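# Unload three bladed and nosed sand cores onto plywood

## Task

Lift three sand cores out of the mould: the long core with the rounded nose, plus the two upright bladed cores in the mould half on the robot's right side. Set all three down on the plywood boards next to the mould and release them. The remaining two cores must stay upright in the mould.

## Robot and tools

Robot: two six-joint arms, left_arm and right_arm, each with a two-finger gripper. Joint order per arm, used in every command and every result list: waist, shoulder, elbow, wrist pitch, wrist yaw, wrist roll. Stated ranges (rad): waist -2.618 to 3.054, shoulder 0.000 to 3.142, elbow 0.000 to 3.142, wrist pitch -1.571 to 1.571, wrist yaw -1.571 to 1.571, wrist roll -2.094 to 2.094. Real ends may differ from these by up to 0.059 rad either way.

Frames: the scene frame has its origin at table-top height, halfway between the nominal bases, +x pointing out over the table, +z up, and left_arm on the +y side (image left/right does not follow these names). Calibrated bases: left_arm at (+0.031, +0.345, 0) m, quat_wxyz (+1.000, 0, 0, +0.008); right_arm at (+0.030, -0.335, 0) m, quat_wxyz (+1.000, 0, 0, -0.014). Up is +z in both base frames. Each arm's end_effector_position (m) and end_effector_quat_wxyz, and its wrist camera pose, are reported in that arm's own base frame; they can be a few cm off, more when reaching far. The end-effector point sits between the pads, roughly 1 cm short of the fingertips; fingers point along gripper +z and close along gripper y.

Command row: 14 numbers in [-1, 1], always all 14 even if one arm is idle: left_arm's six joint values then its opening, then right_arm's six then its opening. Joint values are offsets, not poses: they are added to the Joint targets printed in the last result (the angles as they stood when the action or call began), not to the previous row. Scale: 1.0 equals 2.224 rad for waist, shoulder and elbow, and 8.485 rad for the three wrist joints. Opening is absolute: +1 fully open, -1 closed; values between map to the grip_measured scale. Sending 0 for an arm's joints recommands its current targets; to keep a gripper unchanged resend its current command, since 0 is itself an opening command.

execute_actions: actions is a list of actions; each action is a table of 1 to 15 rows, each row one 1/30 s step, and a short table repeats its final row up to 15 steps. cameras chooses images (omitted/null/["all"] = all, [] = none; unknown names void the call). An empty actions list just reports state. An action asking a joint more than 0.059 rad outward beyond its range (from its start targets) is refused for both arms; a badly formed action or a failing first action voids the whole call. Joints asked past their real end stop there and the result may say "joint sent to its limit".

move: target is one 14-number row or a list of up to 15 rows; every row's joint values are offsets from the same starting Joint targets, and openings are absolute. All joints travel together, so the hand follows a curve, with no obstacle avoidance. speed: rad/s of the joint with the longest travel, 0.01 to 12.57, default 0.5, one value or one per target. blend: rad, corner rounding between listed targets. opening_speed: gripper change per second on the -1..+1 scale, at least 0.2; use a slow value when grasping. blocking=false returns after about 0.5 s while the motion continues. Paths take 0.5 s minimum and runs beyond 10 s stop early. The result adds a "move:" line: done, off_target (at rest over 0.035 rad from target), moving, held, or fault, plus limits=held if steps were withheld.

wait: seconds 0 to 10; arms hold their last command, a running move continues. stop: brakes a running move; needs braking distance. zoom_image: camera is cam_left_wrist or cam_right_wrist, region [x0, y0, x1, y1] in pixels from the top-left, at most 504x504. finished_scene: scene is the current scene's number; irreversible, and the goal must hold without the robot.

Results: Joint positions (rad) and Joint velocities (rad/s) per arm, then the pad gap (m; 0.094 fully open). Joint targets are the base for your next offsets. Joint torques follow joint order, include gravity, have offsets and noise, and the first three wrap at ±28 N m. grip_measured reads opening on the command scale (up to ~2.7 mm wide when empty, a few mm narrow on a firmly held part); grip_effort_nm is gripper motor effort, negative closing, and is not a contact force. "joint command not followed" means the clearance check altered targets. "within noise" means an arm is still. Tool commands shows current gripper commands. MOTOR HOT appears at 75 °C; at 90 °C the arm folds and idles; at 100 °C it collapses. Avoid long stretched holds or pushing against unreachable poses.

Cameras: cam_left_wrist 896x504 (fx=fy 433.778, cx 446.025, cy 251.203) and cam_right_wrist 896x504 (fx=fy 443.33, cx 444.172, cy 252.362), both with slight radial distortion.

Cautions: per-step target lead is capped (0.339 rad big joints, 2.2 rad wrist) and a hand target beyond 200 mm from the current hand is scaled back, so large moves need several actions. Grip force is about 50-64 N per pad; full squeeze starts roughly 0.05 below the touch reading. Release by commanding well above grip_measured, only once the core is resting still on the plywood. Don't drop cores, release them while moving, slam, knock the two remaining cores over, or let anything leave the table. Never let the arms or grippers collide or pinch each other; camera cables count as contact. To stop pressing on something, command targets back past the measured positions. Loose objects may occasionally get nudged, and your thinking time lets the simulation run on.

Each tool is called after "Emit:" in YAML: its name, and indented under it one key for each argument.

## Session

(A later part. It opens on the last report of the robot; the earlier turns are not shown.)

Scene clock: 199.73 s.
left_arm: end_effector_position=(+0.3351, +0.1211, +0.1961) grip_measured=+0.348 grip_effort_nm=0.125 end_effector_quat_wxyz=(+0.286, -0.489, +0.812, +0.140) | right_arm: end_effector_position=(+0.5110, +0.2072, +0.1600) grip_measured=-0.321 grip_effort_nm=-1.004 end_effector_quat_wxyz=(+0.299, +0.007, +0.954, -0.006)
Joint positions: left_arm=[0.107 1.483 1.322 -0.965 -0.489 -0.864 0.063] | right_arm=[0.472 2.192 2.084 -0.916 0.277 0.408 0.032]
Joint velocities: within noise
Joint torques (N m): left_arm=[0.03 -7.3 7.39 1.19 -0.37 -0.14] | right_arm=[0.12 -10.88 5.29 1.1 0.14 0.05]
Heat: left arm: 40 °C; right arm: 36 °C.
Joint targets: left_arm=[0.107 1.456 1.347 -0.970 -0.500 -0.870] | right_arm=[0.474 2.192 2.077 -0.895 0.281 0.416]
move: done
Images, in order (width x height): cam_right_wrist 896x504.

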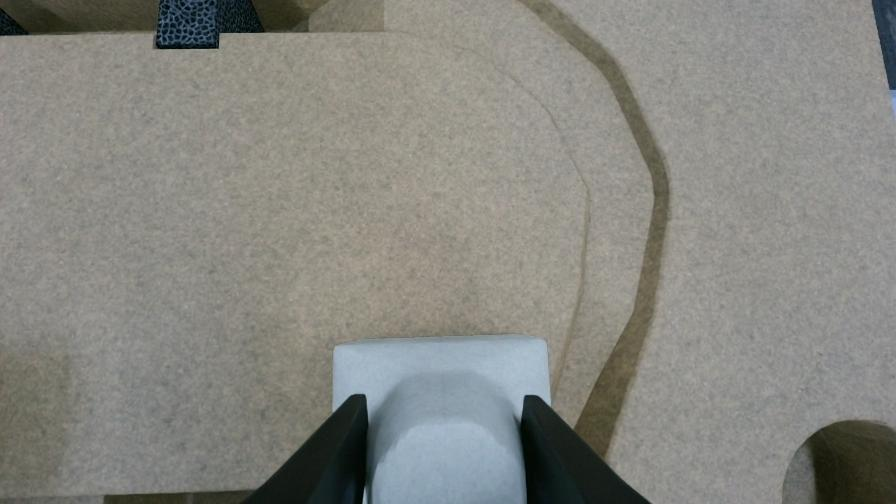

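Emit:
move:
  target:
    - [0,0,0,0,0,0,0.35,0,0.0146,0.0698,-0.0144,0,0,-0.7]
    - [0,0,0,0,0,0,0.35,0,0.0093,0.1095,-0.0227,0,0,-0.7]
    - [0,0,0,0,0,0,0.35,0,0.0181,0.1797,-0.0329,0,0,-0.7]
    - [0,0,0,0,0,0,0.35,0,-0.1468,-0.0047,-0.0361,0,0,-0.7]
    - [0,0,0,0,0,0,0.35,-0.4306,-0.3417,-0.1735,-0.0724,-0.0331,0.0783,-0.7]
  speed: [0.3,0.3,0.3,0.6,0.8]
  blend: 0.04
  cameras: ["cam_right_wrist"]

Scene clock: 218.07 s.
left_arm: end_effector_position=(+0.3351, +0.1211, +0.1961) grip_measured=+0.348 grip_effort_nm=0.125 end_effector_quat_wxyz=(+0.286, -0.489, +0.812, +0.140) | right_arm: end_effector_position=(+0.2527, -0.1329, +0.2576) grip_measured=-0.322 grip_effort_nm=-1.004 end_effector_quat_wxyz=(+0.139, +0.694, +0.706, +0.037)
Joint positions: left_arm=[0.107 1.483 1.322 -0.965 -0.489 -0.864 0.063] | right_arm=[-0.482 1.459 1.692 -1.515 0.01 1.07 0.032]
Joint velocities: within noise
Joint torques (N m): left_arm=[0.08 -7.31 7.24 1.16 -0.38 -0.13] | right_arm=[-0.23 -6.43 4.88 0.62 -0.11 0.1]
Heat: left arm: 40 °C; right arm: 39 °C.
Joint targets: left_arm=[0.107 1.456 1.347 -0.970 -0.500 -0.870] | right_arm=[-0.484 1.432 1.691 -1.510 0.000 1.080]
move: done
Images, in order (width x height): cam_right_wrist 896x504.

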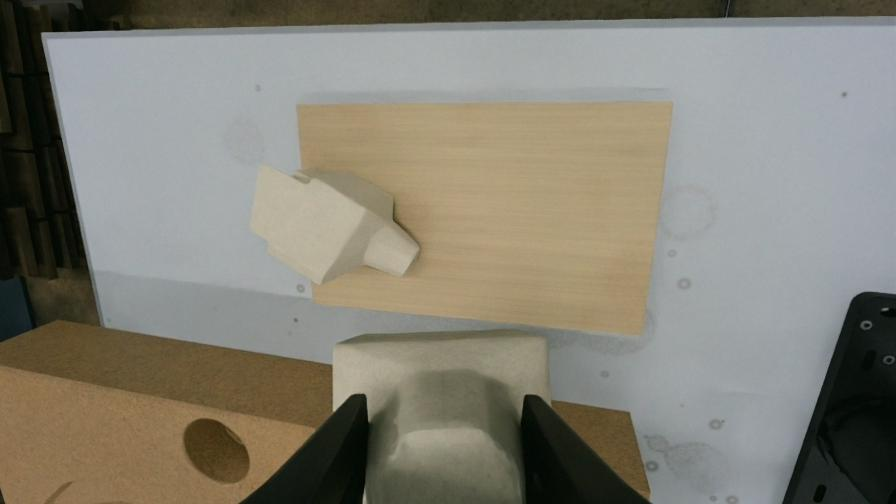

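Emit:
move:
  target: [0,0,0,0,0,0,0.35,0,0.0351,-0.244,0.0485,0,0,-0.7]
  speed: 0.4
  cameras: ["cam_right_wrist"]

Scene clock: 232.50 s.
left_arm: end_effector_position=(+0.3351, +0.1211, +0.1961) grip_measured=+0.348 grip_effort_nm=0.115 end_effector_quat_wxyz=(+0.286, -0.489, +0.812, +0.140) | right_arm: end_effector_position=(+0.2451, -0.1286, +0.1022) grip_measured=-0.322 grip_effort_nm=-1.004 end_effector_quat_wxyz=(+0.043, +0.700, +0.713, +0.009)
Joint positions: left_arm=[0.107 1.483 1.322 -0.965 -0.489 -0.864 0.063] | right_arm=[-0.482 1.515 1.146 -1.115 0.008 1.071 0.032]
Joint velocities: within noise
Joint torques (N m): left_arm=[-0.02 -7.32 7.25 1.17 -0.39 -0.14] | right_arm=[-0.2 -5.38 5.42 0.42 -0.08 0.06]
Heat: left arm: 40 °C; right arm: 36 °C.
Joint targets: left_arm=[0.107 1.456 1.347 -0.970 -0.500 -0.870] | right_arm=[-0.484 1.510 1.148 -1.098 0.000 1.080]
move: done
Images, in order (width x height): cam_right_wrist 896x504.

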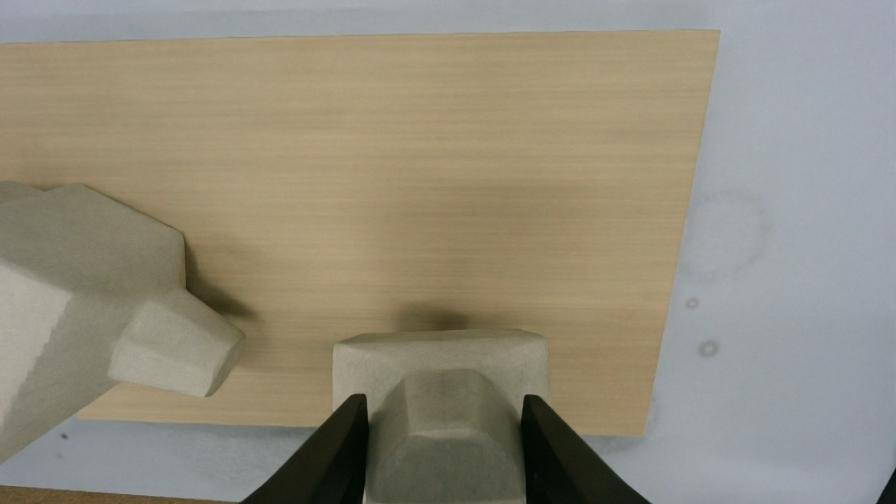

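Emit:
move:
  target: [0,0,0,0,0,0,0.35,0,0.0057,-0.0306,0.00954,0,0,-0.7]
  speed: 0.12
  cameras: []

Emit:
move:
  target: [0,0,0,0,0,0,0.35,0,0.0058,-0.0219,0.0073,0,0,-0.7]
  speed: 0.1
  cameras: ["cam_right_wrist"]

Scene clock: 243.80 s.
left_arm: end_effector_position=(+0.3351, +0.1211, +0.1961) grip_measured=+0.348 grip_effort_nm=0.125 end_effector_quat_wxyz=(+0.286, -0.489, +0.812, +0.140) | right_arm: end_effector_position=(+0.2454, -0.1305, +0.0918) grip_measured=-0.322 grip_effort_nm=-1.004 end_effector_quat_wxyz=(+0.049, +0.701, +0.712, +0.007)
Joint positions: left_arm=[0.107 1.483 1.322 -0.965 -0.489 -0.864 0.063] | right_arm=[-0.483 1.515 1.103 -1.061 0.015 1.071 0.032]
Joint velocities: within noise
Joint torques (N m): left_arm=[-0.01 -7.27 7.39 1.2 -0.39 -0.14] | right_arm=[-0.13 -4.42 3.55 0.68 -0.15 0.06]
Heat: left arm: 40 °C; right arm: 35 °C.
Joint targets: left_arm=[0.107 1.456 1.347 -0.970 -0.500 -0.870] | right_arm=[-0.484 1.523 1.080 -1.017 0.000 1.080]
move: off_target (right_arm); right_arm: the wrist pitch is farthest, 0.044 rad from its target
No camera images: "cameras" was empty.

Scene clock: 244.73 s.
left_arm: end_effector_position=(+0.3351, +0.1211, +0.1961) grip_measured=+0.348 grip_effort_nm=0.125 end_effector_quat_wxyz=(+0.286, -0.489, +0.812, +0.140) | right_arm: end_effector_position=(+0.2455, -0.1380, +0.0871) grip_measured=-0.323 grip_effort_nm=-1.004 end_effector_quat_wxyz=(+0.063, +0.701, +0.710, -0.004)
Joint positions: left_arm=[0.107 1.483 1.322 -0.965 -0.489 -0.864 0.063] | right_arm=[-0.487 1.513 1.079 -1.018 0.045 1.068 0.032]
Joint velocities: within noise
Joint torques (N m): left_arm=[-0.06 -7.27 7.31 1.18 -0.38 -0.13] | right_arm=[0.25 -3.19 1.78 0.9 -0.43 0.13]
Heat: left arm: 40 °C; right arm: 35 °C.
Joint targets: left_arm=[0.107 1.456 1.347 -0.970 -0.500 -0.870] | right_arm=[-0.484 1.536 1.032 -0.955 0.000 1.080]
move: off_target (right_arm); right_arm: the wrist pitch is farthest, 0.062 rad from its target
Images, in order (width x height): cam_right_wrist 896x504.

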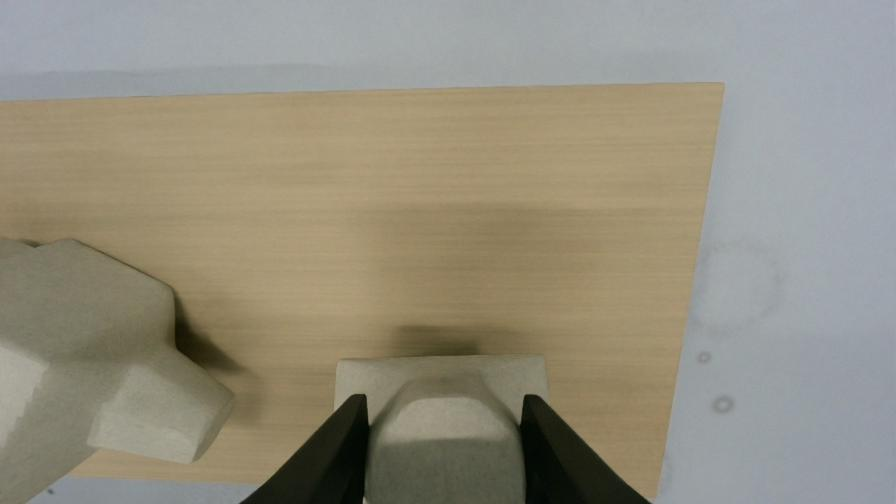

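Emit:
move:
  target: [0,0,0,0,0,0,0.35,0,0,0,0,0,0,-0.296]
  opening_speed: 0.25
  cameras: ["cam_right_wrist"]

Emit:
move:
  target: [0,0,0,0,0,0,0.35,-0.0219,0.0154,-0.0130,0.0073,0,-0.0057,-0.296]
  speed: 0.08
  cameras: ["cam_right_wrist"]

Scene clock: 254.13 s.
left_arm: end_effector_position=(+0.3351, +0.1211, +0.1961) grip_measured=+0.348 grip_effort_nm=0.125 end_effector_quat_wxyz=(+0.286, -0.489, +0.812, +0.140) | right_arm: end_effector_position=(+0.2464, -0.1434, +0.0845) grip_measured=-0.292 grip_effort_nm=-0.168 end_effector_quat_wxyz=(+0.075, +0.700, +0.710, -0.014)
Joint positions: left_arm=[0.107 1.483 1.322 -0.965 -0.489 -0.864 0.063] | right_arm=[-0.487 1.512 1.065 -0.987 0.069 1.065 0.033]
Joint velocities: within noise
Joint torques (N m): left_arm=[-0.01 -7.23 7.32 1.2 -0.34 -0.13] | right_arm=[0.27 -3.22 2.71 0.66 -0.65 0.15]
Heat: left arm: 40 °C; right arm: 34 °C.
Joint targets: left_arm=[0.107 1.456 1.347 -0.970 -0.500 -0.870] | right_arm=[-0.484 1.535 1.032 -0.955 0.000 1.080]
move: off_target (right_arm); right_arm: the wrist yaw is farthest, 0.069 rad from its target
Images, in order (width x height): cam_right_wrist 896x504.

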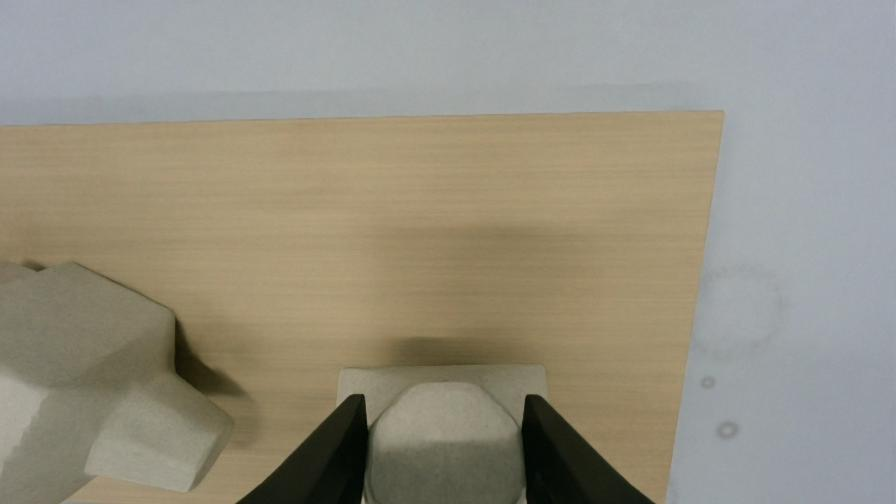

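Scene clock: 255.30 s.
left_arm: end_effector_position=(+0.3351, +0.1211, +0.1961) grip_measured=+0.348 grip_effort_nm=0.120 end_effector_quat_wxyz=(+0.286, -0.489, +0.812, +0.140) | right_arm: end_effector_position=(+0.2500, -0.1491, +0.0636) grip_measured=-0.292 grip_effort_nm=-0.173 end_effector_quat_wxyz=(+0.068, +0.704, +0.707, +0.008)
Joint positions: left_arm=[0.107 1.483 1.322 -0.965 -0.489 -0.864 0.063] | right_arm=[-0.53 1.556 1.023 -0.901 0.018 1.036 0.033]
Joint velocities: within noise
Joint torques (N m): left_arm=[0.06 -7.32 7.32 1.19 -0.38 -0.11] | right_arm=[-0.24 -4.21 3.69 0.42 -0.17 -0.04]
Heat: left arm: 40 °C; right arm: 34 °C.
Joint targets: left_arm=[0.107 1.456 1.347 -0.970 -0.500 -0.870] | right_arm=[-0.533 1.570 1.003 -0.893 0.000 1.032]
move: done
Images, in order (width x height): cam_right_wrist 896x504.

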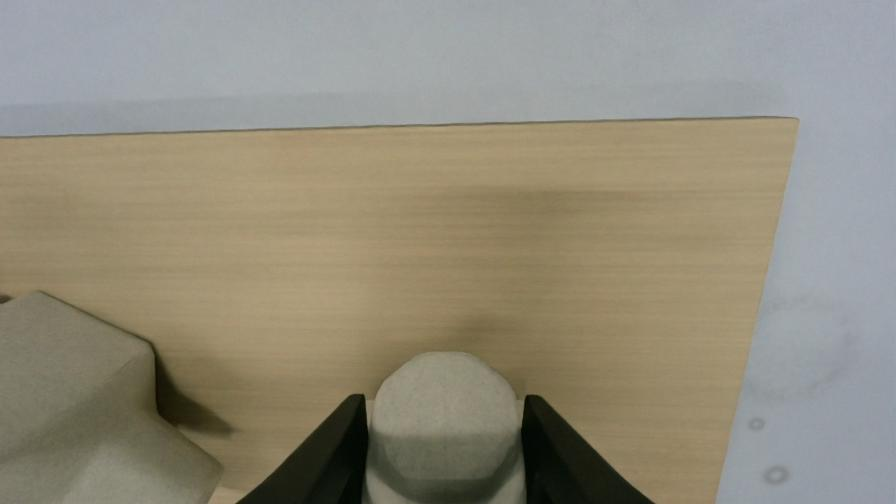

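Emit:
move:
  target:
    - [0,0,0,0,0,0,0.35,-0.0163,0.0186,-0.0096,0.0074,0,-0.0043,-0.296]
    - [0,0,0,0,0,0,0.35,-0.0315,0.0368,-0.0096,0.0122,0,-0.0083,-0.296]
  speed: 0.08
  cameras: ["cam_right_wrist"]

Scene clock: 259.27 s.
left_arm: end_effector_position=(+0.3351, +0.1211, +0.1961) grip_measured=+0.348 grip_effort_nm=0.120 end_effector_quat_wxyz=(+0.286, -0.489, +0.812, +0.140) | right_arm: end_effector_position=(+0.2586, -0.1649, +0.0441) grip_measured=-0.292 grip_effort_nm=-0.173 end_effector_quat_wxyz=(+0.072, +0.707, +0.703, +0.035)
Joint positions: left_arm=[0.107 1.483 1.322 -0.965 -0.489 -0.864 0.063] | right_arm=[-0.594 1.624 1.007 -0.8 -0.04 0.985 0.033]
Joint velocities: within noise
Joint torques (N m): left_arm=[0.08 -7.34 7.36 1.19 -0.4 -0.14] | right_arm=[-0.75 -3.62 3.12 0.46 0.37 -0.29]
Heat: left arm: 40 °C; right arm: 34 °C.
Joint targets: left_arm=[0.107 1.456 1.347 -0.970 -0.500 -0.870] | right_arm=[-0.603 1.652 0.982 -0.790 0.000 0.962]
move: off_target (right_arm); right_arm: the wrist yaw is farthest, 0.040 rad from its target
Images, in order (width x height): cam_right_wrist 896x504.

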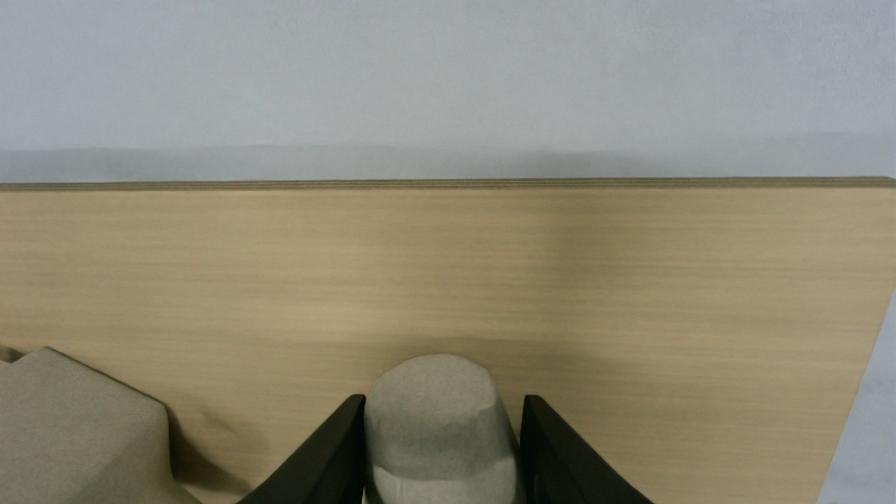

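Emit:
move:
  target: [0,0,0,0,0,0,0.35,-0.0045,0.0228,0.0077,0.004,0,-0.0013,-0.296]
  speed: 0.06
  cameras: ["cam_right_wrist"]

Scene clock: 265.83 s.
left_arm: end_effector_position=(+0.3351, +0.1211, +0.1961) grip_measured=+0.348 grip_effort_nm=0.125 end_effector_quat_wxyz=(+0.286, -0.489, +0.812, +0.140) | right_arm: end_effector_position=(+0.2607, -0.1670, +0.0393) grip_measured=-0.292 grip_effort_nm=-0.164 end_effector_quat_wxyz=(+0.066, +0.704, +0.706, +0.039)
Joint positions: left_arm=[0.107 1.483 1.322 -0.965 -0.489 -0.864 0.063] | right_arm=[-0.604 1.65 1.016 -0.792 -0.054 0.967 0.033]
Joint velocities: within noise
Joint torques (N m): left_arm=[0.03 -7.24 7.25 1.19 -0.38 -0.15] | right_arm=[-0.79 -1.88 3.77 0.72 0.48 -0.24]
Heat: left arm: 40 °C; right arm: 34 °C.
Joint targets: left_arm=[0.107 1.456 1.347 -0.970 -0.500 -0.870] | right_arm=[-0.613 1.703 0.999 -0.756 0.000 0.951]
move: off_target (right_arm); right_arm: the wrist yaw is farthest, 0.054 rad from its target
Images, in order (width x height): cam_right_wrist 896x504.

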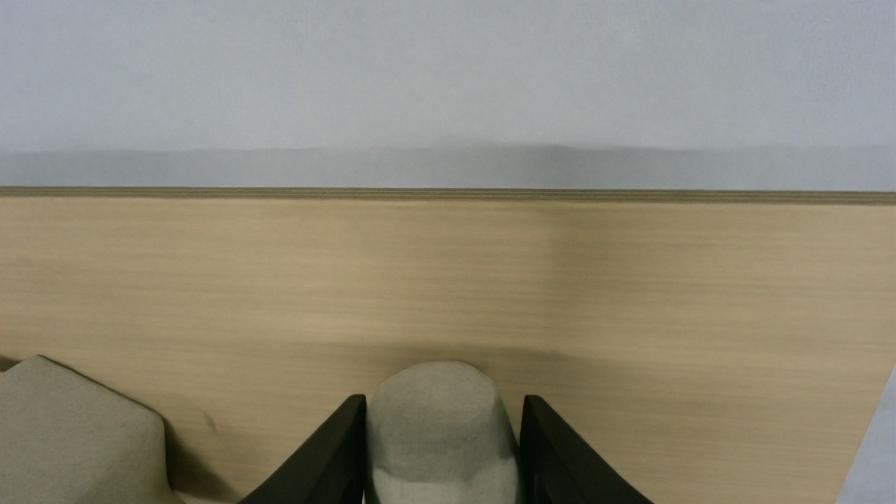

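Emit:
move:
  target:
    - [0,0,0,0,0,0,0.35,0.002,-0.0135,0,0,-0.005,0.0006,-0.296]
    - [0,0,0,0,0,0,0.35,0.002,-0.0135,0,0,-0.005,0.0006,-0.1]
  speed: 0.1
  opening_speed: 0.2
  cameras: ["cam_right_wrist"]

Scene clock: 270.70 s.
left_arm: end_effector_position=(+0.3351, +0.1211, +0.1961) grip_measured=+0.348 grip_effort_nm=0.125 end_effector_quat_wxyz=(+0.286, -0.489, +0.812, +0.140) | right_arm: end_effector_position=(+0.2619, -0.1676, +0.0343) grip_measured=-0.103 grip_effort_nm=0.183 end_effector_quat_wxyz=(+0.066, +0.702, +0.708, +0.040)
Joint positions: left_arm=[0.107 1.483 1.322 -0.965 -0.489 -0.864 0.063] | right_arm=[-0.604 1.663 1.009 -0.772 -0.055 0.961 0.042]
Joint velocities: within noise
Joint torques (N m): left_arm=[-0.01 -7.32 7.41 1.16 -0.39 -0.14] | right_arm=[-0.4 -5.3 4.19 0.52 0.09 -0.1]
Heat: left arm: 40 °C; right arm: 34 °C.
Joint targets: left_arm=[0.107 1.456 1.347 -0.970 -0.500 -0.870] | right_arm=[-0.609 1.672 0.998 -0.756 -0.043 0.956]
move: done; target 2's new numbers were sent with right_arm's wrist pitch 0.036 rad from that target
Images, in order (width x height): cam_right_wrist 896x504.

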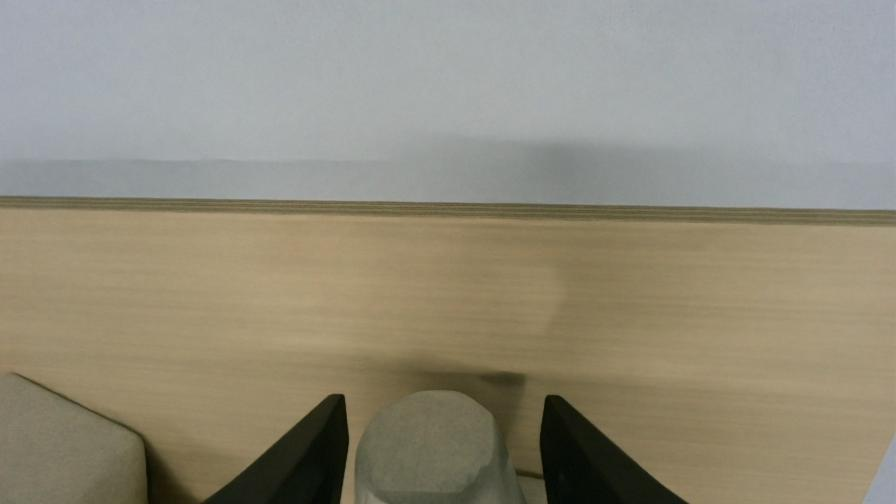

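Emit:
move:
  target: [0,0,0,0,0,0,0.35,0,0,0,0,0,0,0.1]
  opening_speed: 0.3
  cameras: ["cam_right_wrist"]

Emit:
move:
  target:
    - [0,0,0,0,0,0,0.35,0,-0.0146,0.0532,-0.0213,0,0,0.1]
    - [0,0,0,0,0,0,0.35,0,-0.0302,0.1275,-0.0449,0,0,0.1]
    - [0,0,0,0,0,0,0.35,0,-0.0196,0.2824,-0.0827,0,0,0.1]
  speed: [0.12,0.4,0.6]
  cameras: ["cam_right_wrist"]

Scene clock: 281.83 s.
left_arm: end_effector_position=(+0.3351, +0.1211, +0.1961) grip_measured=+0.348 grip_effort_nm=0.120 end_effector_quat_wxyz=(+0.286, -0.489, +0.812, +0.140) | right_arm: end_effector_position=(+0.2619, -0.1677, +0.0343) grip_measured=+0.097 grip_effort_nm=0.178 end_effector_quat_wxyz=(+0.066, +0.702, +0.708, +0.040)
Joint positions: left_arm=[0.107 1.483 1.322 -0.965 -0.489 -0.864 0.063] | right_arm=[-0.604 1.663 1.009 -0.772 -0.054 0.961 0.052]
Joint velocities: within noise
Joint torques (N m): left_arm=[-0.02 -7.28 7.3 1.17 -0.36 -0.13] | right_arm=[-0.42 -5.29 4.19 0.5 0.08 -0.1]
Heat: left arm: 40 °C; right arm: 35 °C.
Joint targets: left_arm=[0.107 1.456 1.347 -0.970 -0.500 -0.870] | right_arm=[-0.609 1.672 0.998 -0.756 -0.043 0.955]
move: done
Images, in order (width x height): cam_right_wrist 896x504.

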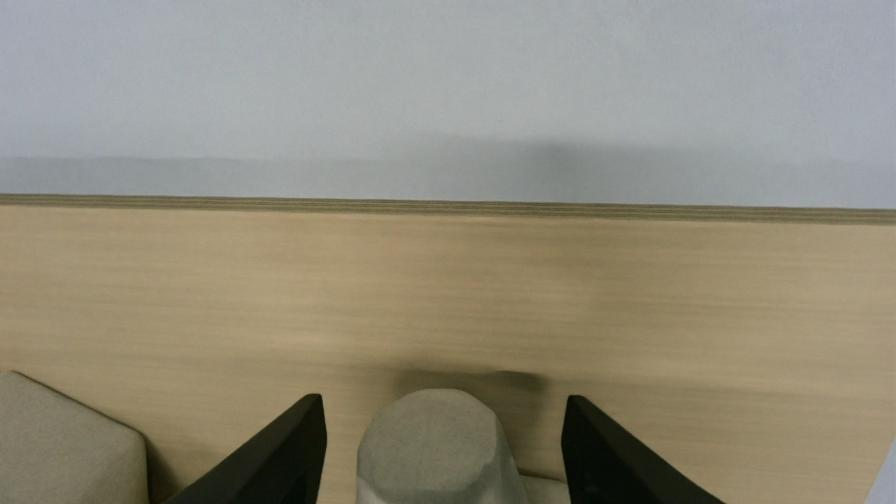

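Scene clock: 285.33 s.
left_arm: end_effector_position=(+0.3351, +0.1211, +0.1961) grip_measured=+0.348 grip_effort_nm=0.125 end_effector_quat_wxyz=(+0.286, -0.489, +0.812, +0.140) | right_arm: end_effector_position=(+0.2590, -0.1660, +0.1882) grip_measured=+0.097 grip_effort_nm=0.178 end_effector_quat_wxyz=(+0.045, +0.703, +0.709, +0.035)
Joint positions: left_arm=[0.107 1.483 1.322 -0.965 -0.489 -0.864 0.063] | right_arm=[-0.604 1.631 1.602 -1.441 -0.053 0.96 0.052]
Joint velocities: within noise
Joint torques (N m): left_arm=[0.05 -7.3 7.35 1.2 -0.37 -0.13] | right_arm=[-0.42 -6.02 7.04 0.11 0.07 -0.1]
Heat: left arm: 40 °C; right arm: 35 °C.
Joint targets: left_arm=[0.107 1.456 1.347 -0.970 -0.500 -0.870] | right_arm=[-0.609 1.629 1.627 -1.458 -0.043 0.956]
move: done
Images, in order (width x height): cam_right_wrist 896x504.

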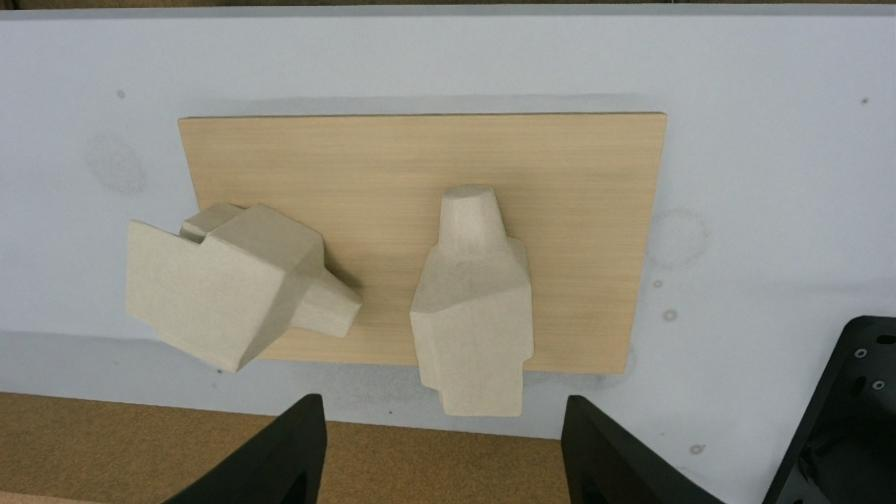

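Emit:
finished_scene:
  scene: 2

The scene is finished: the task was done.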